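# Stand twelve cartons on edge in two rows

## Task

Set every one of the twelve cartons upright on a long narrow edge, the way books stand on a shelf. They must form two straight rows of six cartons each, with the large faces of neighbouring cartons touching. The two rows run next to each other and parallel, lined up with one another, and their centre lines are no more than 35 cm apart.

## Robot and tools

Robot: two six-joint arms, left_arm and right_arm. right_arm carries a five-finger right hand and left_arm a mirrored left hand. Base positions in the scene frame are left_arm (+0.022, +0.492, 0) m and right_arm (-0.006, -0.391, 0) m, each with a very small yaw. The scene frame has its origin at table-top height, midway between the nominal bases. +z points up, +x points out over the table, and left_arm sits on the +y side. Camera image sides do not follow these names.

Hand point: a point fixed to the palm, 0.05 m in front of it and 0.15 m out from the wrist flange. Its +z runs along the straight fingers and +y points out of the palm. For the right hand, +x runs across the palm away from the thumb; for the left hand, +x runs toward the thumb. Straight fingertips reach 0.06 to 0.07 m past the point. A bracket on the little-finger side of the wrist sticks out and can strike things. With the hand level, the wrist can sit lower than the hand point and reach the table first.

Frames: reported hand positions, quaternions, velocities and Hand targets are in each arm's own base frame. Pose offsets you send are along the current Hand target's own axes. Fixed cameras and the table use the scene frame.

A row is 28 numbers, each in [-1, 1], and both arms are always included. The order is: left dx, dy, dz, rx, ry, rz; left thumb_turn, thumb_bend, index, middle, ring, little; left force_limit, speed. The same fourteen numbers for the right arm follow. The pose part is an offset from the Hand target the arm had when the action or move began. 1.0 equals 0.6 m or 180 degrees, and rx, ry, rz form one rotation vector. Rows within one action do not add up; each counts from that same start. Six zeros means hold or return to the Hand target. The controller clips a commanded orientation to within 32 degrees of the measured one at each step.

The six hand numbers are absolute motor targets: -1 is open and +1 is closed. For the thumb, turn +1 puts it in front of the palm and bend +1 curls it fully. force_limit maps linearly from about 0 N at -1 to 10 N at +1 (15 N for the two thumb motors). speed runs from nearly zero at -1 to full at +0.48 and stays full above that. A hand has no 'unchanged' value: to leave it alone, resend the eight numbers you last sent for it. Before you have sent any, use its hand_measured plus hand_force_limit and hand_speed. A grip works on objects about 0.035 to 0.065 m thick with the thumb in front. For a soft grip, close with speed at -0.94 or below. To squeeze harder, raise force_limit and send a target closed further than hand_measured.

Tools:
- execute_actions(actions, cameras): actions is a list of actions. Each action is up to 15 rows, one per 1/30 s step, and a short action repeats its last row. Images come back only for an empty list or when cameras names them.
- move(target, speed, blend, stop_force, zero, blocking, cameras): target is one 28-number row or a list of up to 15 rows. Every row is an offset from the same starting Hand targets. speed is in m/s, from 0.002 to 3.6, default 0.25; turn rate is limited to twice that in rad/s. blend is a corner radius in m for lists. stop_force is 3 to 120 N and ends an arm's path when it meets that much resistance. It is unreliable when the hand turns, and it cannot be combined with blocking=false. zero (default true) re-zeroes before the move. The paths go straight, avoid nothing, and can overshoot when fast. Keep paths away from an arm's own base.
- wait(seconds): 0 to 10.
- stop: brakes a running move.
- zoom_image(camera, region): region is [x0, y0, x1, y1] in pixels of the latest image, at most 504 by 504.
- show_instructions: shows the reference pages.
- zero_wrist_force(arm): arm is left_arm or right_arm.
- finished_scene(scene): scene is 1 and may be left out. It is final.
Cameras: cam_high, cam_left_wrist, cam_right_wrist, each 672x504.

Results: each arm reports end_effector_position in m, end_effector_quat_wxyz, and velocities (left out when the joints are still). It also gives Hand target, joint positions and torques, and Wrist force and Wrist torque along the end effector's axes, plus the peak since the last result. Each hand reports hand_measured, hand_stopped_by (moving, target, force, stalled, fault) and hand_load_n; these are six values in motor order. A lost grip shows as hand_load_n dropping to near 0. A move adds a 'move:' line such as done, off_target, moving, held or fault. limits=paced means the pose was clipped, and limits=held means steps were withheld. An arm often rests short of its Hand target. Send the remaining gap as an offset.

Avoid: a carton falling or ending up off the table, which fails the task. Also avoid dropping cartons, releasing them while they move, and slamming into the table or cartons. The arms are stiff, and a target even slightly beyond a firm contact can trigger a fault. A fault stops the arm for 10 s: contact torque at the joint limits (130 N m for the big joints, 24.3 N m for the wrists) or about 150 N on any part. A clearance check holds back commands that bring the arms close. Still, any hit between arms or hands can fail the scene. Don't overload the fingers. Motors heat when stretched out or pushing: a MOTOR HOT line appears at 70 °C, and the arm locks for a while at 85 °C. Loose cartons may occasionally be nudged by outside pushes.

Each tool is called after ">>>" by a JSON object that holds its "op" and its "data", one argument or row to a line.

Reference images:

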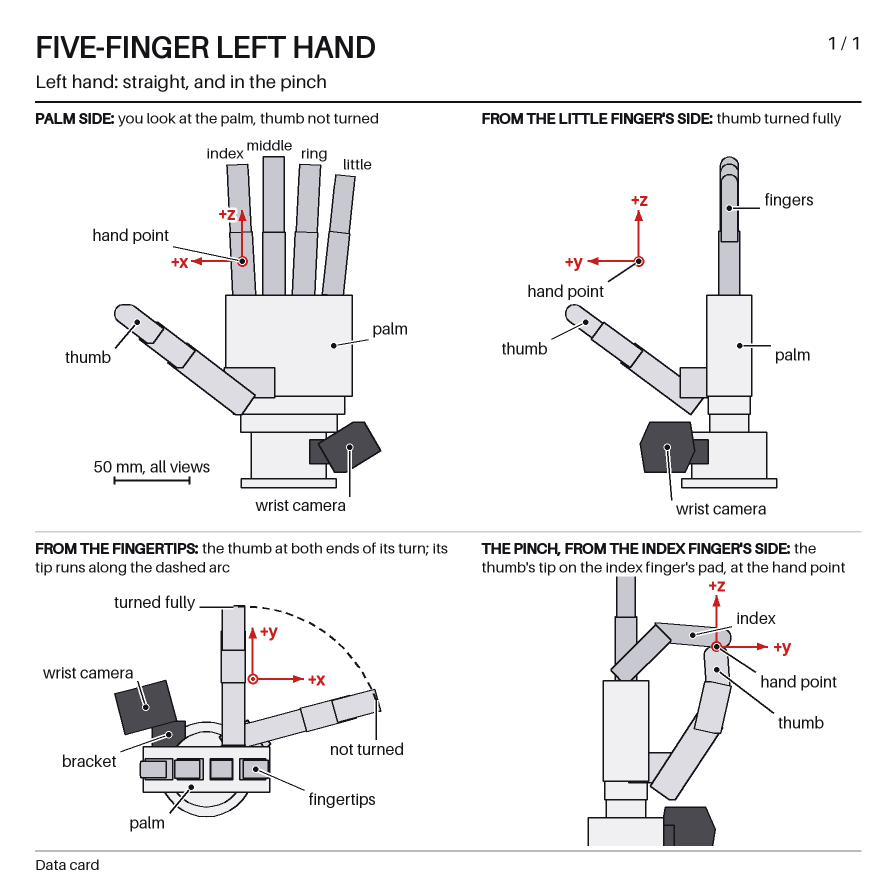

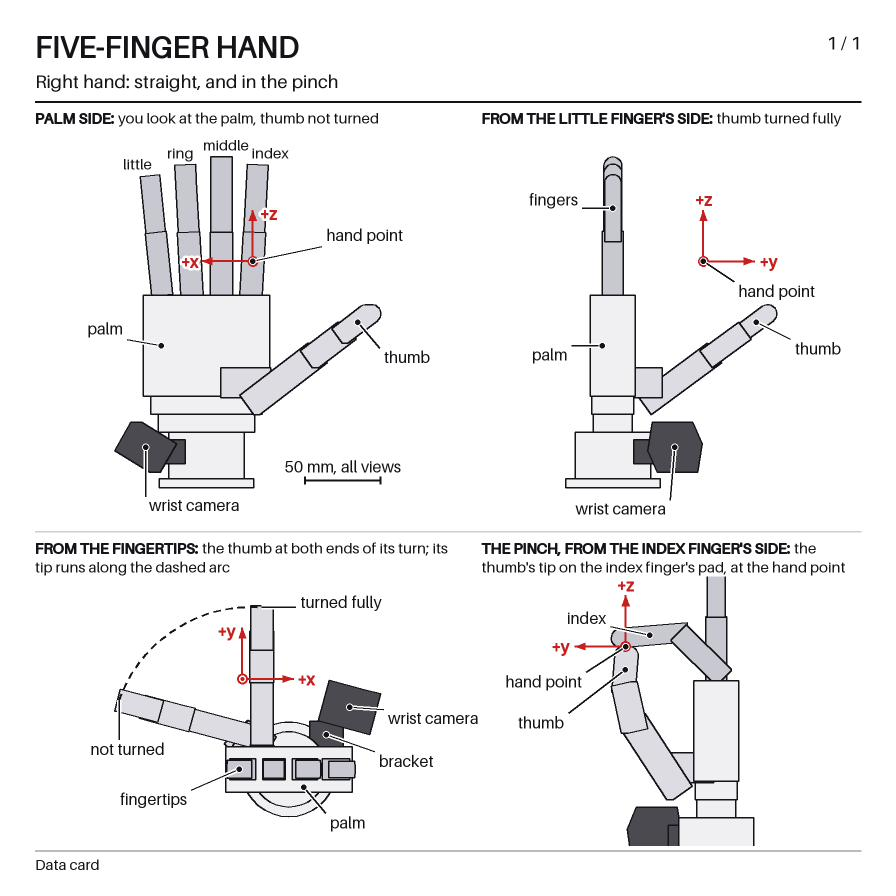

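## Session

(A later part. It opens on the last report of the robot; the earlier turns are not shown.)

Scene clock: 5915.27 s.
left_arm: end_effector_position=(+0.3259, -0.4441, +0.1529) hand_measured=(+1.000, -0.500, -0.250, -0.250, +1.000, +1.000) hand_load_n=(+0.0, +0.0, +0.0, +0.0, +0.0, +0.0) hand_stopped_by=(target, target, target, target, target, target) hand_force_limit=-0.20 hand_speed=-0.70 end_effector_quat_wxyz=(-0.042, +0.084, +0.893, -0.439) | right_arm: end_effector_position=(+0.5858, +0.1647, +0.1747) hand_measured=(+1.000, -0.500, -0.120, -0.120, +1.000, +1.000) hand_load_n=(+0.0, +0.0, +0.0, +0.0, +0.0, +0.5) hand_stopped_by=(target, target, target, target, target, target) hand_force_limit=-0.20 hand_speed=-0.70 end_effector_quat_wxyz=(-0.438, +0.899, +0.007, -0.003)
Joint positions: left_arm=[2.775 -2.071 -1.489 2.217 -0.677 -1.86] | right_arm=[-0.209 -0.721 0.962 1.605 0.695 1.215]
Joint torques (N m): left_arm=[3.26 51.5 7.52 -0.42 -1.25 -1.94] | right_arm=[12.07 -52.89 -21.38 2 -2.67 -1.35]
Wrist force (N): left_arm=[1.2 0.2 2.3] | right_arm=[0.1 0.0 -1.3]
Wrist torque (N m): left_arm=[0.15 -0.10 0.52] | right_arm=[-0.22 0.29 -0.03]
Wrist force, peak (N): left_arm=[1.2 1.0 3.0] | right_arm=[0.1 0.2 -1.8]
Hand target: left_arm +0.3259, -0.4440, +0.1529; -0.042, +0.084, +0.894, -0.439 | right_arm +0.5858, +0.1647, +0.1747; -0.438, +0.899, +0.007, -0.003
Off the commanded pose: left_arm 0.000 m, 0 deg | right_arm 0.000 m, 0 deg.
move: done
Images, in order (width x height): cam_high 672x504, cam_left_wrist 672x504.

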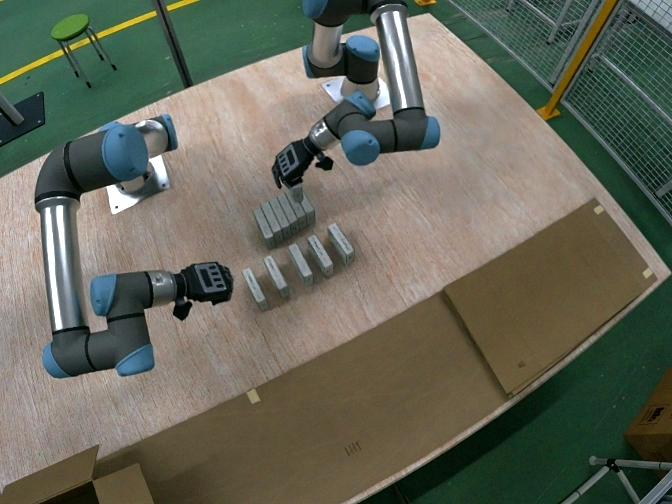

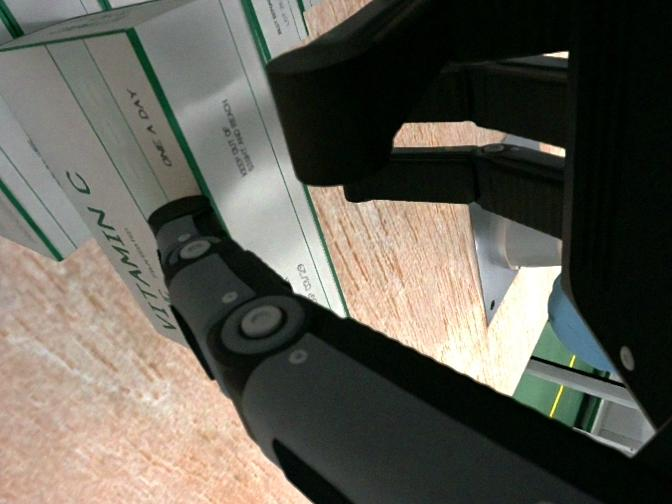

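>>> {"op": "move", "data": {
  "target": [0,0.0296,0.0197,0,0.0044,0.0034,1,-0.5,-0.25,-0.25,1,1,-0.2,-0.7,0,0,0,0,0,0,1,-0.5,-0.12,-0.12,1,1,-0.2,-0.7],
  "speed": 0.04,
  "cameras": ["cam_left_wrist"]
}}

Scene clock: 5933.63 s.
left_arm: end_effector_position=(+0.3261, -0.4425, +0.1313) hand_measured=(+1.000, -0.500, -0.250, -0.250, +1.000, +1.000) hand_load_n=(+0.0, +0.0, +0.0, +0.0, +0.0, +0.0) hand_stopped_by=(target, target, target, target, target, target) hand_force_limit=-0.20 hand_speed=-0.70 end_effector_quat_wxyz=(-0.045, +0.092, +0.893, -0.439) end_effector_velocity=(-0.001, +0.000, +0.002) end_effector_angular_velocity=(+0.001, +0.003, +0.003) | right_arm: end_effector_position=(+0.5858, +0.1647, +0.1747) hand_measured=(+1.000, -0.500, -0.120, -0.120, +1.000, +1.000) hand_load_n=(+0.0, +0.0, +0.0, +0.0, +0.0, +0.0) hand_stopped_by=(target, target, target, target, target, target) hand_force_limit=-0.20 hand_speed=-0.70 end_effector_quat_wxyz=(-0.438, +0.899, +0.007, -0.003)
Joint positions: left_arm=[2.778 -2.102 -1.509 2.241 -0.673 -1.827] | right_arm=[-0.209 -0.721 0.962 1.605 0.695 1.215]
Joint velocities: left_arm=[0 0.004 0.001 -0.003 0 -0.005] | right_arm=[within noise]
Joint torques (N m): left_arm=[3.71 53.34 28.13 -4.36 2.52 -3.11] | right_arm=[10.86 -52.67 -21.35 2.08 -2.42 -1.36]
Wrist force (N): left_arm=[1.2 0.7 2.5] | right_arm=[0.2 0.2 -1.5]
Wrist torque (N m): left_arm=[0.21 -0.08 0.34] | right_arm=[-0.17 0.29 -0.02]
Wrist force, peak (N): left_arm=[1.5 1.0 2.9] | right_arm=[0.1 0.1 -1.8]
Hand target: left_arm +0.3262, -0.4426, +0.1316; -0.045, +0.092, +0.893, -0.439 | right_arm +0.5858, +0.1647, +0.1747; -0.438, +0.899, +0.007, -0.003
Off the commanded pose: left_arm 0.000 m, 0 deg | right_arm 0.000 m, 0 deg.
move: done
Images, in order (width x height): cam_left_wrist 672x504.

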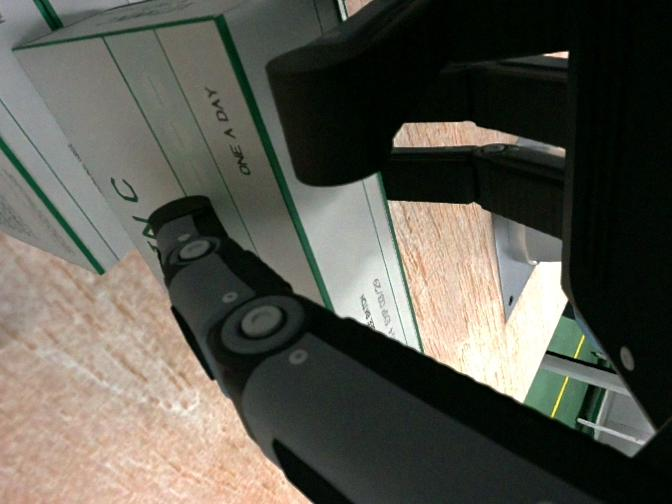

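>>> {"op": "move", "data": {
  "target": [0,-0.0064,0.0083,0,0,0,1,-0.5,-0.25,-0.25,1,1,-0.2,-0.7,0,0,0,0,0,0,1,-0.5,-0.12,-0.12,1,1,-0.2,-0.7],
  "speed": 0.03
}}

>>> {"op": "move", "data": {
  "target": [0,0,0,0,0,0,1,-0.5,0.35,0.35,1,1,-0.2,-0.88,0,0,0,0,0,0,1,-0.5,-0.12,-0.12,1,1,-0.2,-0.7],
  "speed": 0.03,
  "cameras": ["cam_high","cam_left_wrist"]
}}

Scene clock: 5941.27 s.
left_arm: end_effector_position=(+0.3249, -0.4488, +0.1316) hand_measured=(+1.000, -0.500, -0.250, -0.250, +1.000, +1.000) hand_load_n=(+0.0, +0.0, +0.0, +0.0, +0.0, +0.0) hand_stopped_by=(target, target, target, target, target, target) hand_force_limit=-0.20 hand_speed=-0.70 end_effector_quat_wxyz=(-0.045, +0.092, +0.893, -0.439) | right_arm: end_effector_position=(+0.5858, +0.1647, +0.1747) hand_measured=(+1.000, -0.500, -0.120, -0.120, +1.000, +1.000) hand_load_n=(+0.0, +0.0, +0.0, +0.0, +0.0, +0.0) hand_stopped_by=(target, target, target, target, target, target) hand_force_limit=-0.20 hand_speed=-0.70 end_effector_quat_wxyz=(-0.438, +0.899, +0.007, -0.003)
Joint positions: left_arm=[2.764 -2.105 -1.498 2.251 -0.676 -1.849] | right_arm=[-0.209 -0.721 0.962 1.605 0.695 1.215]
Joint torques (N m): left_arm=[7.54 34.85 12.22 -3.11 -0.33 2.74] | right_arm=[10.8 -53.79 -21.78 2.22 -2.48 -1.4]
Wrist force (N): left_arm=[1.1 0.4 2.1] | right_arm=[0.3 -0.1 -1.5]
Wrist torque (N m): left_arm=[0.18 -0.08 0.51] | right_arm=[-0.23 0.28 -0.03]
Wrist force, peak (N): left_arm=[1.3 1.1 2.6] | right_arm=[0.3 0.3 -1.7]
Hand target: left_arm +0.3249, -0.4487, +0.1316; -0.045, +0.092, +0.893, -0.439 | right_arm +0.5858, +0.1647, +0.1747; -0.438, +0.899, +0.007, -0.003
Off the commanded pose: left_arm 0.000 m, 0 deg | right_arm 0.000 m, 0 deg.
move: done

Scene clock: 5942.57 s.
left_arm: end_effector_position=(+0.3249, -0.4487, +0.1316) hand_measured=(+1.000, -0.502, +0.094, +0.060, +1.000, +1.000) hand_load_n=(-0.5, +9.0, +6.5, +5.0, +0.5, +0.5) hand_stopped_by=(target, target, force, force, target, target) hand_force_limit=-0.20 hand_speed=-0.88 end_effector_quat_wxyz=(-0.045, +0.092, +0.893, -0.439) | right_arm: end_effector_position=(+0.5858, +0.1647, +0.1747) hand_measured=(+1.000, -0.500, -0.120, -0.120, +1.000, +1.000) hand_load_n=(+0.0, +0.0, +0.0, +0.0, +0.0, +0.0) hand_stopped_by=(target, target, target, target, target, target) hand_force_limit=-0.20 hand_speed=-0.70 end_effector_quat_wxyz=(-0.438, +0.899, +0.007, -0.003)
Joint positions: left_arm=[2.764 -2.105 -1.499 2.251 -0.676 -1.848] | right_arm=[-0.209 -0.721 0.962 1.605 0.695 1.215]
Joint torques (N m): left_arm=[7.45 51.22 7.57 -4.26 3.26 2.89] | right_arm=[10.72 -53.14 -20.75 2.26 -2.43 -1.36]
Wrist force (N): left_arm=[1.4 0.6 2.7] | right_arm=[0.2 0.1 -1.3]
Wrist torque (N m): left_arm=[0.15 -0.10 0.45] | right_arm=[-0.20 0.28 -0.02]
Wrist force, peak (N): left_arm=[1.1 0.7 3.2] | right_arm=[0.4 -0.1 -1.6]
Hand target: left_arm +0.3249, -0.4487, +0.1316; -0.045, +0.092, +0.893, -0.439 | right_arm +0.5858, +0.1647, +0.1747; -0.438, +0.899, +0.007, -0.003
Off the commanded pose: left_arm 0.000 m, 0 deg | right_arm 0.000 m, 0 deg.
move: done
Images, in order (width x height): cam_high 672x504, cam_left_wrist 672x504.

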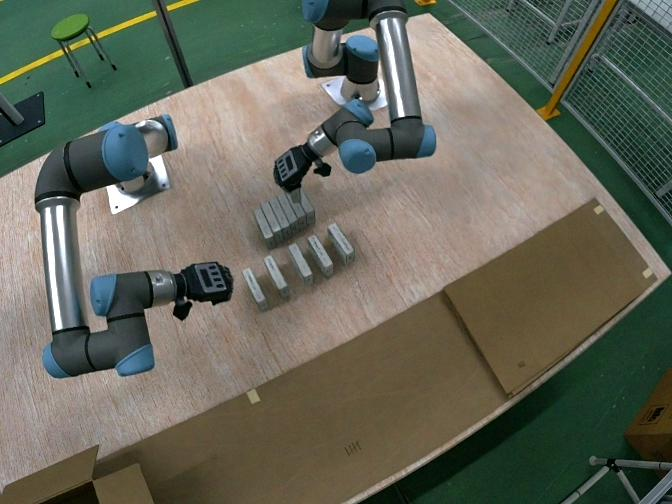

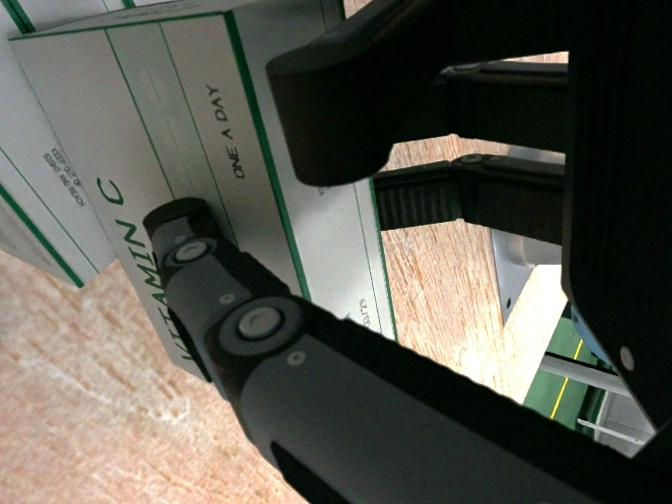

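>>> {"op": "move", "data": {
  "target": [
    [0,-0.1035,-0.0797,0,0,0,1,-0.5,0.35,0.35,1,1,-0.2,-0.88,0,0,0,0,0,0,1,-0.5,-0.12,-0.12,1,1,-0.2,-0.7],
    [-0.3082,0.0502,-0.2792,0,-0.037,-0.0285,1,-0.5,0.35,0.35,1,1,-0.2,-0.88,0,0,0,0,0,0,1,-0.5,-0.12,-0.12,1,1,-0.2,-0.7],
    [-0.3082,0.2186,-0.1496,0,-0.037,-0.0285,1,-0.5,0.35,0.35,1,1,-0.2,-0.88,0,0,0,0,0,0,1,-0.5,-0.12,-0.12,1,1,-0.2,-0.7]
  ],
  "speed": [0.1,0.12,0.08],
  "blend": [0.02,0,0],
  "cameras": ["cam_high","cam_left_wrist"]
}}

>>> {"op": "zoom_image", "data": {
  "camera": "cam_high",
  "region": [280, 180, 400, 300]
}}

Scene clock: 5970.73 s.
left_arm: end_effector_position=(+0.5366, -0.3383, +0.0823) hand_measured=(+1.000, -0.502, +0.094, +0.060, +1.000, +1.000) hand_load_n=(-0.5, +9.0, +6.0, +5.0, +0.0, +0.0) hand_stopped_by=(target, target, force, force, target, target) hand_force_limit=-0.20 hand_speed=-0.88 end_effector_quat_wxyz=(-0.013, +0.026, +0.897, -0.441) | right_arm: end_effector_position=(+0.5858, +0.1647, +0.1747) hand_measured=(+1.000, -0.500, -0.120, -0.120, +1.000, +1.000) hand_load_n=(+0.0, +0.5, +0.0, +0.0, +0.0, +0.0) hand_stopped_by=(target, target, target, target, target, target) hand_force_limit=-0.20 hand_speed=-0.70 end_effector_quat_wxyz=(-0.438, +0.899, +0.007, -0.003)
Joint positions: left_arm=[3.063 -2.446 -1.087 1.988 -0.657 -1.604] | right_arm=[-0.209 -0.721 0.962 1.605 0.695 1.215]
Joint torques (N m): left_arm=[6.46 65.86 29.1 -4.62 1.6 -0.58] | right_arm=[10.54 -52.64 -21.18 2.43 -2.19 -1.41]
Wrist force (N): left_arm=[1.4 0.6 2.5] | right_arm=[0.0 0.0 -1.5]
Wrist torque (N m): left_arm=[0.15 -0.12 0.33] | right_arm=[-0.20 0.31 -0.04]
Wrist force, peak (N): left_arm=[1.5 2.1 3.3] | right_arm=[0.3 0.0 -1.8]
Hand target: left_arm +0.5367, -0.3383, +0.0825; -0.013, +0.026, +0.897, -0.441 | right_arm +0.5858, +0.1647, +0.1747; -0.438, +0.899, +0.007, -0.003
Off the commanded pose: left_arm 0.000 m, 0 deg | right_arm 0.000 m, 0 deg.
move: done
Images, in order (width x height): cam_high 672x504, cam_left_wrist 672x504.

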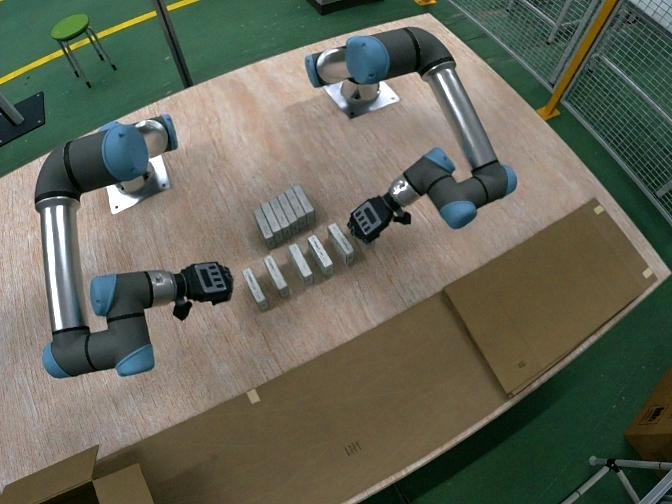

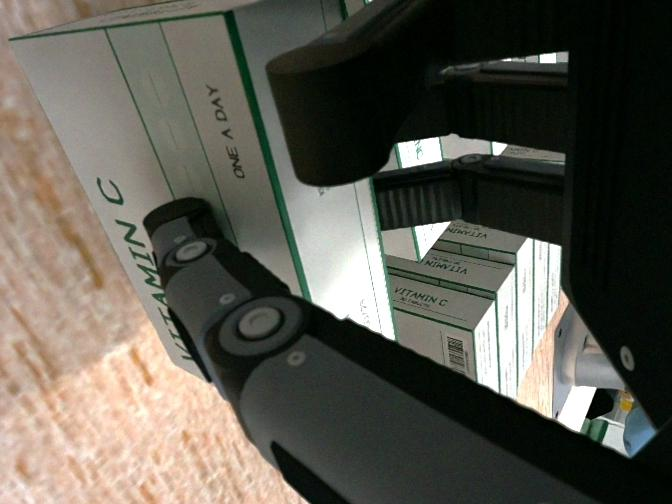

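Scaled by 4.200 from the camera's 672x504 image, which has a finer 960x720 frame.

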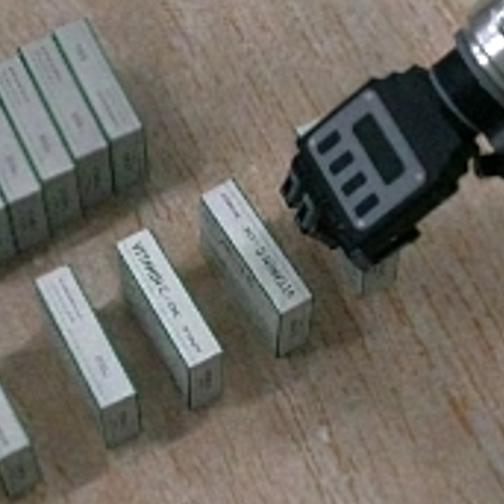

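>>> {"op": "move", "data": {
  "target": [0,0.0228,0.0113,0,0,0,1,-0.5,0.35,0.35,1,1,-0.2,-0.88,0,0,0,0,0,0,1,-0.5,-0.12,-0.12,1,1,-0.2,-0.7],
  "speed": 0.04
}}

>>> {"op": "move", "data": {
  "target": [0,0.0198,0.0152,0,0,0,1,-0.5,0.35,0.35,1,1,-0.2,-0.88,0,0,0,0,0,0,1,-0.5,-0.12,-0.12,1,1,-0.2,-0.7],
  "speed": 0.01,
  "stop_force": 3
}}

>>> {"op": "move", "data": {
  "target": [
    [0,0,0,0,0,0,1,-0.5,-0.12,-0.12,1,1,-0.2,-0.7,0,0,0,0,0,0,1,-0.5,-0.12,-0.12,1,1,-0.2,-0.7],
    [0,0.0041,-0.0053,0,0,0,1,-0.5,-0.12,-0.12,1,1,-0.2,-0.7,0,0,0,0,0,0,1,-0.5,-0.12,-0.12,1,1,-0.2,-0.7],
    [0,-0.042,-0.0406,0,0,0,1,-0.5,-0.12,-0.12,1,1,-0.2,-0.7,0,0,0,0,0,0,1,-0.5,-0.12,-0.12,1,1,-0.2,-0.7],
    [0,-0.162,-0.163,0,0,0,1,-0.5,-0.12,-0.12,1,1,-0.2,-0.7,0,0,0,0,0,0,1,-0.5,-0.12,-0.12,1,1,-0.2,-0.7]
  ],
  "speed": [0.02,0.02,0.04,0.12],
  "cameras": ["cam_high"]
}}

>>> {"op": "zoom_image", "data": {
  "camera": "cam_high",
  "region": [230, 170, 380, 320]
}}

Scene clock: 5993.60 s.
left_arm: end_effector_position=(+0.5368, -0.3353, +0.0672) hand_measured=(+1.000, -0.502, +0.094, +0.060, +1.000, +1.000) hand_load_n=(-1.0, +9.0, +6.0, +5.0, +0.0, +0.0) hand_stopped_by=(target, target, force, force, target, target) hand_force_limit=-0.20 hand_speed=-0.88 end_effector_quat_wxyz=(-0.013, +0.026, +0.897, -0.441) | right_arm: end_effector_position=(+0.5858, +0.1647, +0.1747) hand_measured=(+1.000, -0.500, -0.120, -0.120, +1.000, +1.000) hand_load_n=(+0.0, +0.0, +0.0, -0.5, +0.0, +0.0) hand_stopped_by=(target, target, target, target, target, target) hand_force_limit=-0.20 hand_speed=-0.70 end_effector_quat_wxyz=(-0.438, +0.899, +0.007, -0.003)
Joint positions: left_arm=[3.068 -2.461 -1.103 2.011 -0.657 -1.596] | right_arm=[-0.209 -0.721 0.962 1.605 0.695 1.215]
Joint torques (N m): left_arm=[-1.47 65.07 28.28 -4.56 3.53 0.29] | right_arm=[9.92 -53.36 -21.28 2.47 -2.4 -1.39]
Wrist force (N): left_arm=[1.2 0.6 3.1] | right_arm=[0.2 0.0 -1.4]
Wrist torque (N m): left_arm=[0.13 -0.07 0.31] | right_arm=[-0.21 0.28 -0.02]
Wrist force, peak (N): left_arm=[1.5 1.4 2.8] | right_arm=[0.3 -0.1 -1.8]
Hand target: left_arm +0.5368, -0.3353, +0.0675; -0.013, +0.026, +0.897, -0.441 | right_arm +0.5858, +0.1647, +0.1747; -0.438, +0.899, +0.007, -0.003
Off the commanded pose: left_arm 0.000 m, 0 deg | right_arm 0.000 m, 0 deg.
move: done

Scene clock: 5995.53 s.
left_arm: end_effector_position=(+0.5368, -0.3353, +0.0594) hand_measured=(+1.000, -0.502, +0.094, +0.060, +1.000, +1.000) hand_load_n=(-1.0, +8.5, +5.5, +5.5, +0.0, +0.0) hand_stopped_by=(target, target, force, force, target, target) hand_force_limit=-0.20 hand_speed=-0.88 end_effector_quat_wxyz=(-0.013, +0.026, +0.897, -0.441) | right_arm: end_effector_position=(+0.5858, +0.1647, +0.1747) hand_measured=(+1.000, -0.500, -0.120, -0.120, +1.000, +1.000) hand_load_n=(+0.0, +0.0, +0.0, +0.0, +0.0, +0.0) hand_stopped_by=(target, target, target, target, target, target) hand_force_limit=-0.20 hand_speed=-0.70 end_effector_quat_wxyz=(-0.438, +0.899, +0.007, -0.003)
Joint positions: left_arm=[3.068 -2.469 -1.108 2.026 -0.657 -1.596] | right_arm=[-0.209 -0.721 0.962 1.605 0.695 1.215]
Joint torques (N m): left_arm=[-7.22 65.73 27.91 -4.39 0.28 -2.61] | right_arm=[10.99 -51.64 -21.3 2.41 -2.54 -1.35]
Wrist force (N): left_arm=[1.5 -0.1 1.6] | right_arm=[0.3 0.0 -1.6]
Wrist torque (N m): left_arm=[0.16 -0.11 0.33] | right_arm=[-0.21 0.29 -0.02]
Wrist force, peak (N): left_arm=[0.1 -6.0 -3.8] | right_arm=[0.3 0.0 -1.7]
Hand target: left_arm +0.5368, -0.3353, +0.0594; -0.013, +0.026, +0.897, -0.441 (not the last commanded pose) | right_arm +0.5858, +0.1647, +0.1747; -0.438, +0.899, +0.007, -0.003
Off the commanded pose: left_arm 0.007 m, 0 deg | right_arm 0.000 m, 0 deg.
move: contact (left_arm)

Scene clock: 5998.97 s.
left_arm: end_effector_position=(+0.5380, -0.3172, +0.1962) hand_measured=(+1.000, -0.500, -0.120, -0.120, +1.000, +1.000) hand_load_n=(+0.0, +0.0, +0.0, +0.0, +0.0, +0.0) hand_stopped_by=(target, target, target, target, target, target) hand_force_limit=-0.20 hand_speed=-0.70 end_effector_quat_wxyz=(-0.013, +0.026, +0.897, -0.441) | right_arm: end_effector_position=(+0.5858, +0.1647, +0.1747) hand_measured=(+1.000, -0.500, -0.120, -0.120, +1.000, +1.000) hand_load_n=(+0.0, +0.0, +0.0, +0.0, +0.0, +0.0) hand_stopped_by=(target, target, target, target, target, target) hand_force_limit=-0.20 hand_speed=-0.70 end_effector_quat_wxyz=(-0.438, +0.899, +0.007, -0.003)
Joint positions: left_arm=[3.099 -2.349 -0.974 1.732 -0.657 -1.545] | right_arm=[-0.209 -0.721 0.962 1.605 0.695 1.215]
Joint torques (N m): left_arm=[-9.14 39.76 12.96 -3.17 -0.95 -2.97] | right_arm=[10.04 -52.49 -21.53 2.53 -2.28 -1.34]
Wrist force (N): left_arm=[1.8 0.7 2.3] | right_arm=[0.1 0.0 -1.4]
Wrist torque (N m): left_arm=[0.23 -0.20 0.35] | right_arm=[-0.21 0.30 -0.03]
Wrist force, peak (N): left_arm=[1.4 1.3 3.3] | right_arm=[0.4 0.4 -1.9]
Hand target: left_arm +0.5379, -0.3173, +0.1961; -0.013, +0.026, +0.897, -0.441 | right_arm +0.5858, +0.1647, +0.1747; -0.438, +0.899, +0.007, -0.003
Off the commanded pose: left_arm 0.000 m, 0 deg | right_arm 0.000 m, 0 deg.
move: done
Images, in order (width x height): cam_high 672x504.

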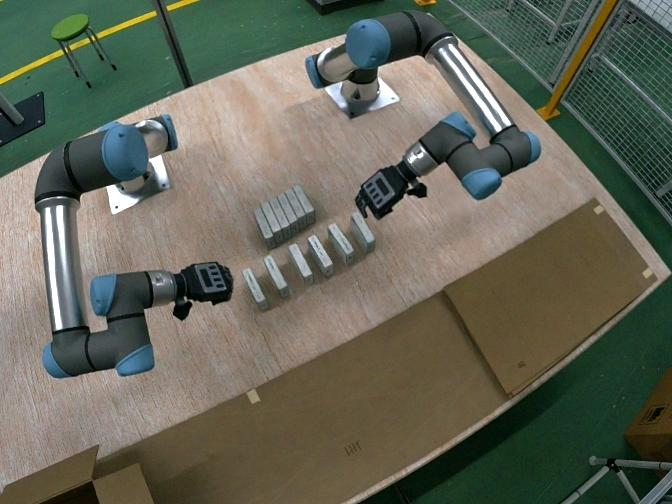

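Scaled by 3.360 from the camera's 672x504 image, which has a finer 960x720 frame.

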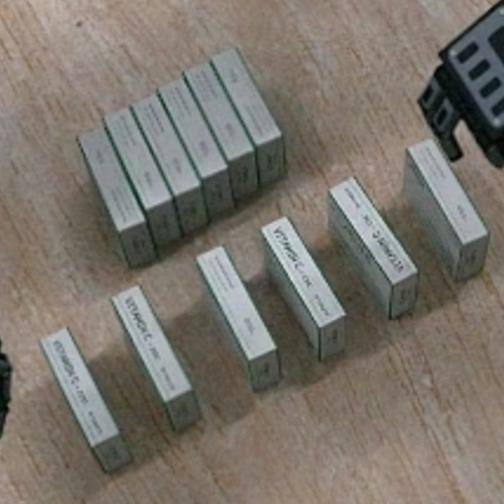

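>>> {"op": "move", "data": {
  "target": [
    [-0.0411,-0.05,-0.03,0,-0.2208,-0.4486,1,-0.5,-0.12,-0.12,1,1,-0.2,-0.7,0.0373,-0.0917,-0.02,0,0.2208,0.4486,1,-0.5,-0.12,-0.12,1,1,-0.2,-0.7],
    [-0.0822,-0.0122,0.0052,0,-0.4416,-0.8972,1,-0.5,-0.12,-0.12,1,1,-0.2,-0.7,0.0747,-0.1035,0.0653,0,0.4416,0.8972,1,-0.5,-0.12,-0.12,1,1,-0.2,-0.7]
  ],
  "speed": 0.3,
  "blend": 0.02
}}

>>> {"op": "move", "data": {
  "target": [0,0,0,0,0,-0.0078,-1,-1,-1,-1,-1,-1,-0.2,0,0,0,0,0,0,0,-1,-1,-1,-1,-1,-1,-0.2,0],
  "speed": 0.1,
  "cameras": ["all"]
}}

Scene clock: 6039.73 s.
left_arm: end_effector_position=(+0.5867, -0.3272, +0.1999) hand_measured=(+1.000, -0.500, -0.120, -0.120, +1.000, +1.000) hand_load_n=(-0.5, +0.0, +0.0, +0.0, +0.5, +0.0) hand_stopped_by=(target, target, target, target, target, target) hand_force_limit=-0.20 hand_speed=-0.70 end_effector_quat_wxyz=(+0.000, +1.000, -0.029, +0.000) | right_arm: end_effector_position=(+0.6295, +0.2346, +0.1995) hand_measured=(+1.000, -0.500, -0.120, -0.120, +1.000, +1.000) hand_load_n=(+0.0, +0.0, +0.0, +0.0, +0.0, +0.0) hand_stopped_by=(target, target, target, target, target, target) hand_force_limit=-0.20 hand_speed=-0.70 end_effector_quat_wxyz=(+0.001, -0.008, +1.000, -0.004)
Joint positions: left_arm=[2.915 -2.396 -0.746 1.572 -1.572 -4.88] | right_arm=[0.07 -0.727 0.714 1.583 1.578 4.766]
Joint torques (N m): left_arm=[4.44 66.09 11.89 -2.8 -2.12 -2.74] | right_arm=[-13.71 -49.47 -15.42 3.01 -1.94 2.3]
Wrist force (N): left_arm=[0.6 0.4 2.5] | right_arm=[0.3 1.7 -2.6]
Wrist torque (N m): left_arm=[0.06 -0.05 0.16] | right_arm=[-0.30 0.40 0.25]
Wrist force, peak (N): left_arm=[1.2 0.4 3.0] | right_arm=[0.6 2.3 -2.7]
Hand target: left_arm +0.5868, -0.3271, +0.2000; -0.001, +1.000, -0.029, +0.000 | right_arm +0.6295, +0.2345, +0.1996; +0.001, -0.008, +1.000, -0.004
Off the commanded pose: left_arm 0.000 m, 0 deg | right_arm 0.000 m, 0 deg.
move: done

Scene clock: 6041.07 s.
left_arm: end_effector_position=(+0.5868, -0.3271, +0.2000) hand_measured=(-1.000, -1.000, -1.000, -1.000, -1.000, -1.000) hand_load_n=(+0.0, -0.5, +0.0, +0.0, +0.0, +0.0) hand_stopped_by=(target, target, target, target, target, target) hand_force_limit=-0.20 hand_speed=0.00 end_effector_quat_wxyz=(-0.001, +1.000, -0.017, +0.000) | right_arm: end_effector_position=(+0.6295, +0.2345, +0.1996) hand_measured=(-1.000, -1.000, -1.000, -1.000, -1.000, -1.000) hand_load_n=(+0.0, +0.0, +0.0, +0.0, +0.5, +0.0) hand_stopped_by=(target, target, target, target, target, target) hand_force_limit=-0.20 hand_speed=0.00 end_effector_quat_wxyz=(+0.001, -0.008, +1.000, -0.004)
Joint positions: left_arm=[2.914 -2.393 -0.753 1.574 -1.572 -4.907] | right_arm=[0.07 -0.727 0.714 1.583 1.578 4.767]
Joint torques (N m): left_arm=[-3.54 47.43 29.87 -3.99 0.42 2.82] | right_arm=[-12.8 -54.77 -23.69 4.27 1.17 1.85]
Wrist force (N): left_arm=[0.9 0.3 2.0] | right_arm=[0.5 1.8 -2.4]
Wrist torque (N m): left_arm=[0.07 -0.12 0.27] | right_arm=[-0.34 0.39 0.23]
Wrist force, peak (N): left_arm=[1.1 0.5 2.7] | right_arm=[0.7 1.9 -2.9]
Hand target: left_arm +0.5868, -0.3271, +0.2000; -0.001, +1.000, -0.017, +0.000 | right_arm +0.6295, +0.2345, +0.1996; +0.001, -0.008, +1.000, -0.004
Off the commanded pose: left_arm 0.000 m, 0 deg | right_arm 0.000 m, 0 deg.
move: done

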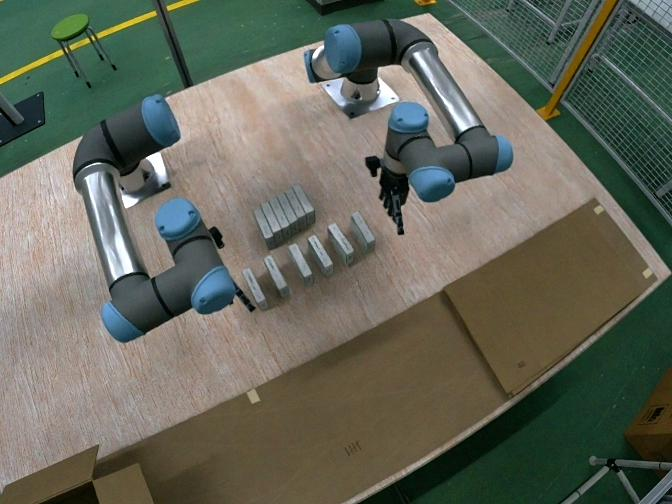

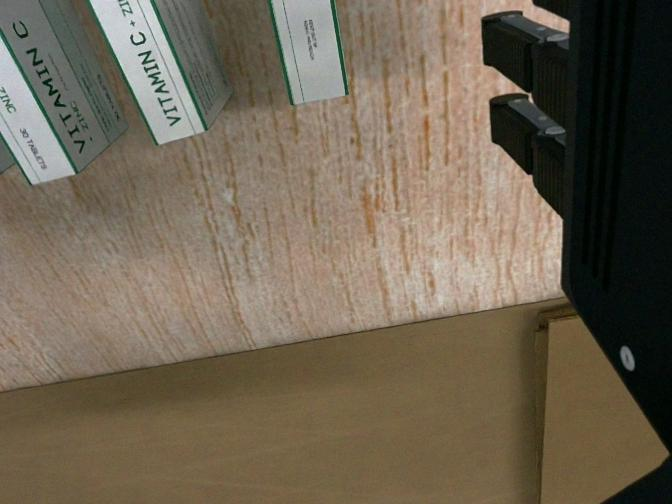

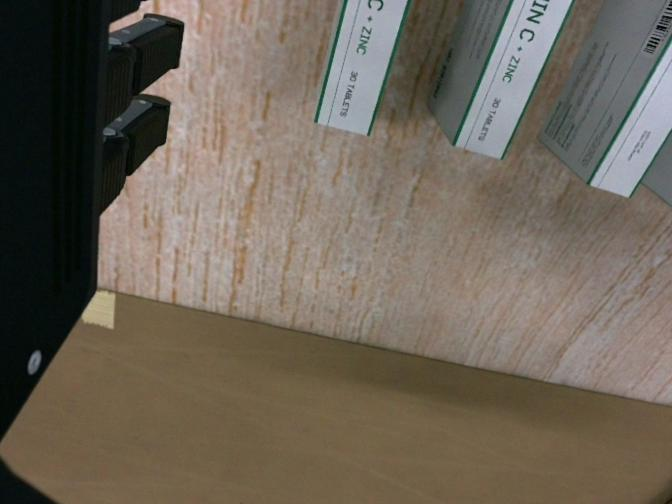

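>>> {"op": "move", "data": {
  "target": [0.0167,0,0.2017,0,0,0.0078,-1,-1,-1,-1,-1,-1,-0.2,0,-0.0167,0,0.2017,0,0,0,-1,-1,-1,-1,-1,-1,-0.2,0],
  "speed": 0.08,
  "cameras": ["all"]
}}

Scene clock: 6059.70 s.
left_arm: end_effector_position=(+0.5967, -0.3272, +0.0788) hand_measured=(-1.000, -1.000, -1.000, -1.000, -1.000, -1.000) hand_load_n=(+0.0, +0.0, +0.0, +0.0, +0.0, +0.0) hand_stopped_by=(target, target, target, target, target, target) hand_force_limit=-0.20 hand_speed=0.00 end_effector_quat_wxyz=(-0.001, +1.000, -0.029, +0.000) | right_arm: end_effector_position=(+0.6397, +0.2337, +0.0785) hand_measured=(-1.000, -1.000, -1.000, -1.000, -1.000, -1.000) hand_load_n=(+0.0, +0.0, +0.5, +0.0, +0.0, +0.0) hand_stopped_by=(target, target, target, target, target, target) hand_force_limit=-0.20 hand_speed=0.00 end_effector_quat_wxyz=(+0.001, -0.008, +1.000, -0.004)
Joint positions: left_arm=[2.919 -2.474 -0.916 1.819 -1.572 -4.877] | right_arm=[0.068 -0.651 0.885 1.336 1.578 4.764]
Joint torques (N m): left_arm=[4.92 67.52 30.02 -4.54 -1.28 -0.49] | right_arm=[-11.83 -55.24 -25.15 4.71 -1.44 -1.59]
Wrist force (N): left_arm=[0.5 0.3 1.9] | right_arm=[0.6 1.7 -2.8]
Wrist torque (N m): left_arm=[0.06 -0.06 0.13] | right_arm=[-0.33 0.36 0.29]
Wrist force, peak (N): left_arm=[0.9 0.2 3.0] | right_arm=[0.5 1.9 -3.4]
Hand target: left_arm +0.5967, -0.3273, +0.0790; -0.001, +1.000, -0.029, +0.000 | right_arm +0.6397, +0.2338, +0.0786; +0.001, -0.008, +1.000, -0.004
Off the commanded pose: left_arm 0.000 m, 0 deg | right_arm 0.000 m, 0 deg.
move: done

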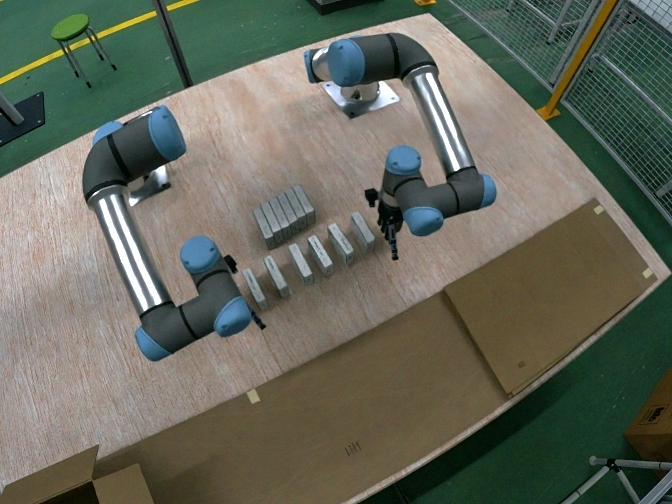

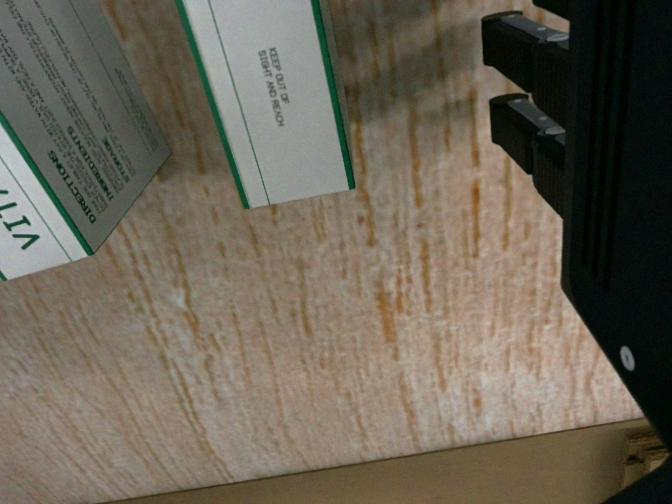

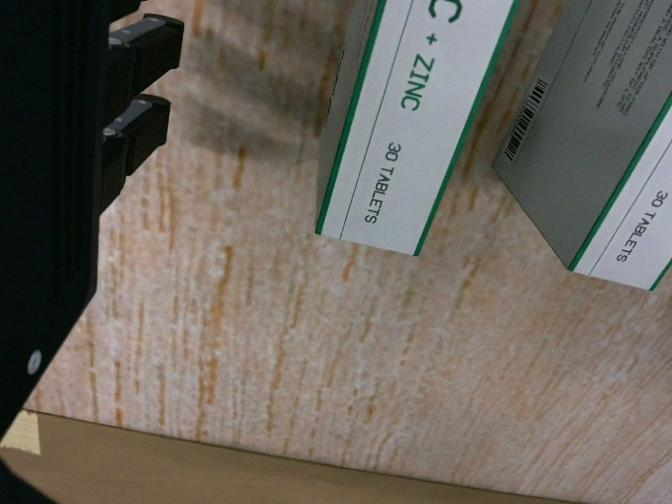

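>>> {"op": "move", "data": {
  "target": [-0.01,0,0,0,0,0,-1,-1,-1,-1,-1,-1,-0.2,0,0,0.2333,0,0,0,0,-1,-1,-1,-1,-1,-1,-0.2,0],
  "speed": 0.05,
  "stop_force": 12
}}

>>> {"op": "move", "data": {
  "target": [0,0.09,0,0,0,0,-1,-1,-1,-1,-1,-1,-0.2,0,0,-0.2,0,0,0,0,-1,-1,-1,-1,-1,-1,-0.2,0],
  "speed": 0.06,
  "cameras": ["all"]
}}

Scene clock: 6083.63 s.
left_arm: end_effector_position=(+0.5907, -0.3269, +0.0790) hand_measured=(-1.000, -1.000, -1.000, -1.000, -1.000, -1.000) hand_load_n=(+0.0, +0.0, +0.0, +0.0, -0.5, +0.0) hand_stopped_by=(target, target, target, target, target, target) hand_force_limit=-0.20 hand_speed=0.00 end_effector_quat_wxyz=(-0.001, +1.000, -0.029, +0.000) | right_arm: end_effector_position=(+0.6375, +0.3737, +0.0775) hand_measured=(-1.000, -1.000, -1.000, -1.000, -1.000, -1.000) hand_load_n=(+0.0, -0.5, +0.0, +0.0, +0.0, +0.0) hand_stopped_by=(target, target, target, target, target, target) hand_force_limit=-0.20 hand_speed=0.00 end_effector_quat_wxyz=(+0.001, -0.008, +1.000, -0.004)
Joint positions: left_arm=[2.917 -2.458 -0.947 1.833 -1.572 -4.879] | right_arm=[0.282 -0.468 0.535 1.504 1.578 4.979]
Joint torques (N m): left_arm=[-6.51 48.97 29.11 -3.6 1.93 -2.43] | right_arm=[-13.27 -60.19 -17.77 0.65 1.58 -1.95]
Wrist force (N): left_arm=[0.9 0.4 2.3] | right_arm=[0.6 1.7 -2.3]
Wrist torque (N m): left_arm=[0.06 -0.11 0.35] | right_arm=[-0.32 0.36 0.20]
Wrist force, peak (N): left_arm=[1.0 0.3 2.5] | right_arm=[0.7 1.4 -3.1]
Hand target: left_arm +0.5907, -0.3269, +0.0790; -0.001, +1.000, -0.029, +0.000 | right_arm +0.6375, +0.3737, +0.0775; +0.001, -0.008, +1.000, -0.004
Off the commanded pose: left_arm 0.000 m, 0 deg | right_arm 0.000 m, 0 deg.
move: done

Scene clock: 6085.93 s.
left_arm: end_effector_position=(+0.5876, -0.3809, +0.0788) hand_measured=(-1.000, -1.000, -1.000, -1.000, -1.000, -1.000) hand_load_n=(+0.0, +0.0, +0.0, +0.0, +0.0, +0.0) hand_stopped_by=(target, target, target, target, target, target) hand_force_limit=-0.20 hand_speed=0.00 end_effector_quat_wxyz=(-0.001, +1.000, -0.029, +0.000) | right_arm: end_effector_position=(+0.6395, +0.2536, +0.0785) hand_measured=(-1.000, -1.000, -1.000, -1.000, -1.000, -1.000) hand_load_n=(+0.5, +0.0, +0.0, +0.5, +0.0, +0.0) hand_stopped_by=(target, target, target, target, target, target) hand_force_limit=-0.20 hand_speed=0.00 end_effector_quat_wxyz=(+0.001, -0.008, +1.000, -0.004)
Joint positions: left_arm=[2.832 -2.525 -0.82 1.773 -1.572 -4.964] | right_arm=[0.1 -0.634 0.853 1.35 1.578 4.796]
Joint torques (N m): left_arm=[7.52 69.49 8.95 -0.98 1.92 2.98] | right_arm=[13.19 -40.87 -25.75 4.72 -1.87 2.17]
Wrist force (N): left_arm=[1.1 0.2 2.4] | right_arm=[0.4 1.8 -2.6]
Wrist torque (N m): left_arm=[0.03 -0.13 0.36] | right_arm=[-0.34 0.38 0.16]
Wrist force, peak (N): left_arm=[0.8 0.3 2.6] | right_arm=[0.7 2.4 -2.4]
Hand target: left_arm +0.5876, -0.3808, +0.0789; -0.001, +1.000, -0.029, +0.000 | right_arm +0.6394, +0.2537, +0.0784; +0.001, -0.008, +1.000, -0.004
Off the commanded pose: left_arm 0.000 m, 0 deg | right_arm 0.000 m, 0 deg.
move: done

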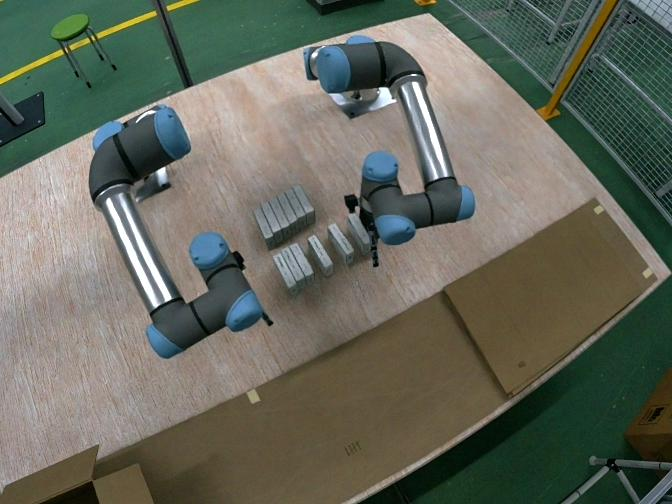

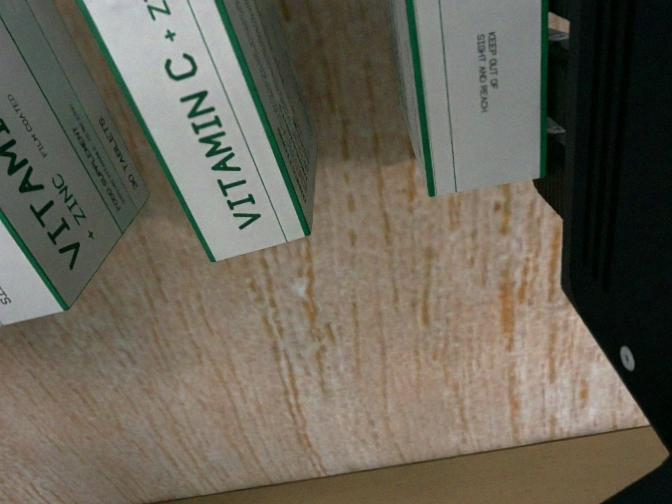

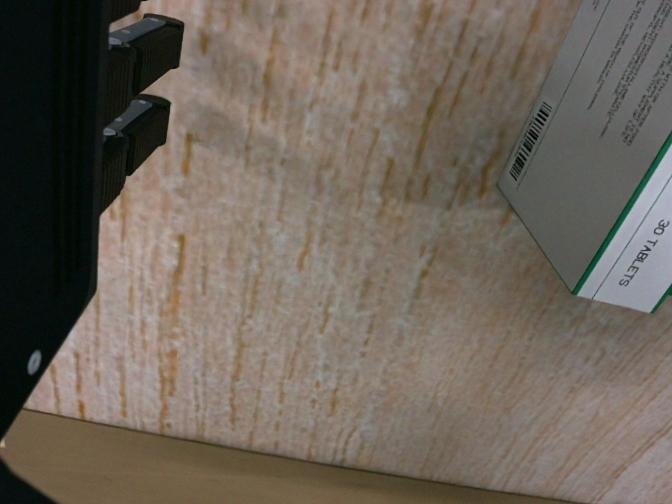

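Now continue the left push.

>>> {"op": "move", "data": {
  "target": [0,0.14,0,0,0,0,-1,-1,-1,-1,-1,-1,-0.2,0,0,0,0,0,0,0,-1,-1,-1,-1,-1,-1,-0.2,0],
  "speed": 0.05,
  "stop_force": 12,
  "cameras": ["all"]
}}

>>> {"op": "zoom_image", "data": {
  "camera": "cam_high",
  "region": [230, 170, 380, 320]
}}

Scene clock: 6094.53 s.
left_arm: end_effector_position=(+0.5827, -0.4647, +0.0788) hand_measured=(-1.000, -1.000, -1.000, -1.000, -1.000, -1.000) hand_load_n=(+0.0, +0.0, +0.0, +0.0, +0.0, +0.0) hand_stopped_by=(target, target, target, target, target, target) hand_force_limit=-0.20 hand_speed=0.00 end_effector_quat_wxyz=(-0.001, +1.000, -0.029, +0.000) | right_arm: end_effector_position=(+0.6394, +0.2537, +0.0784) hand_measured=(-1.000, -1.000, -1.000, -1.000, -1.000, -1.000) hand_load_n=(+0.0, +0.0, +0.0, +0.0, +0.0, +0.0) hand_stopped_by=(target, target, target, target, target, target) hand_force_limit=-0.20 hand_speed=0.00 end_effector_quat_wxyz=(+0.001, -0.008, +1.000, -0.004)
Joint positions: left_arm=[2.709 -2.685 -0.511 1.624 -1.572 -5.087] | right_arm=[0.1 -0.634 0.853 1.351 1.578 4.796]
Joint torques (N m): left_arm=[7.58 73.93 16.07 -0.62 -2 2.81] | right_arm=[13.24 -41.68 -25.34 4.56 1.09 -1.41]
Wrist force (N): left_arm=[0.7 0.2 2.8] | right_arm=[0.3 1.7 -2.3]
Wrist torque (N m): left_arm=[0.01 -0.07 0.25] | right_arm=[-0.36 0.39 0.14]
Wrist force, peak (N): left_arm=[0.7 0.0 2.8] | right_arm=[0.6 1.7 -3.0]
Hand target: left_arm +0.5827, -0.4647, +0.0788; -0.001, +1.000, -0.029, +0.000 | right_arm +0.6394, +0.2537, +0.0784; +0.001, -0.008, +1.000, -0.004
Off the commanded pose: left_arm 0.000 m, 0 deg | right_arm 0.000 m, 0 deg.
move: done

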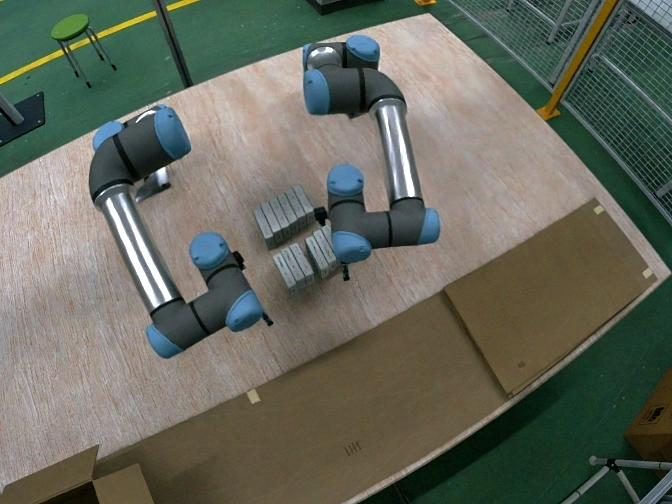

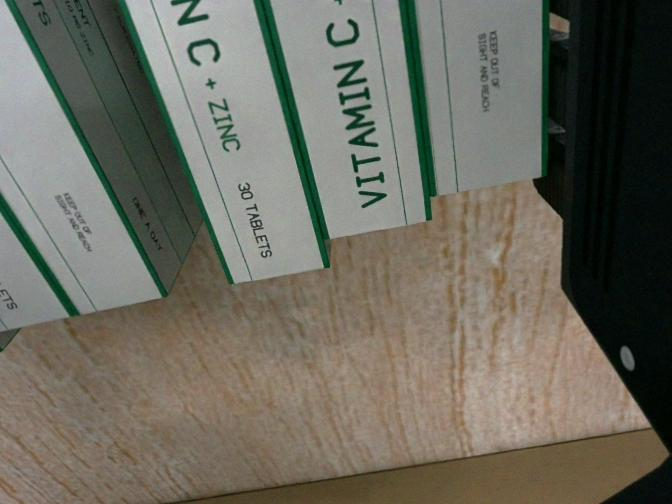

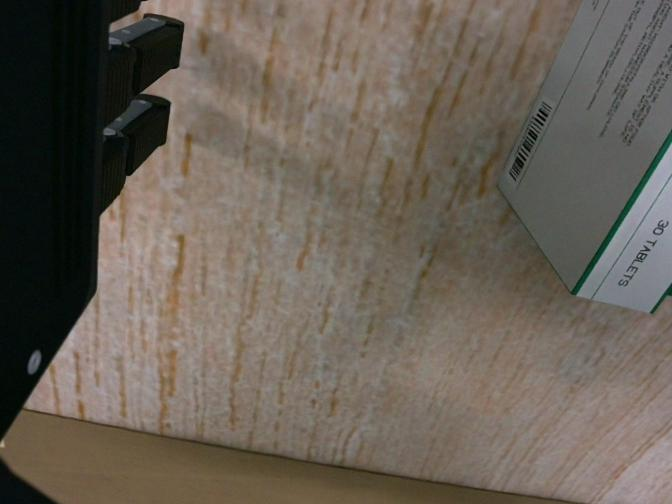

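Scaled by 3.360 from the camera's 672x504 image, which has a finer 960x720 frame.

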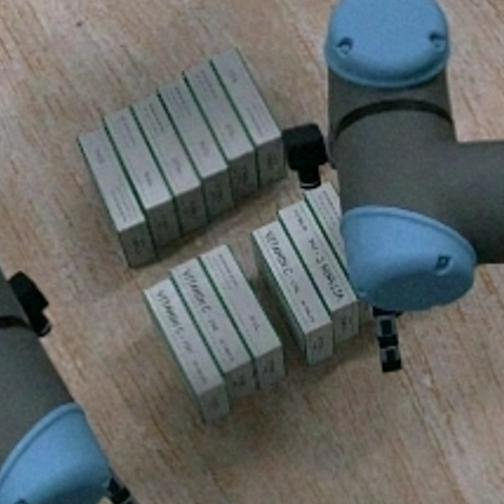

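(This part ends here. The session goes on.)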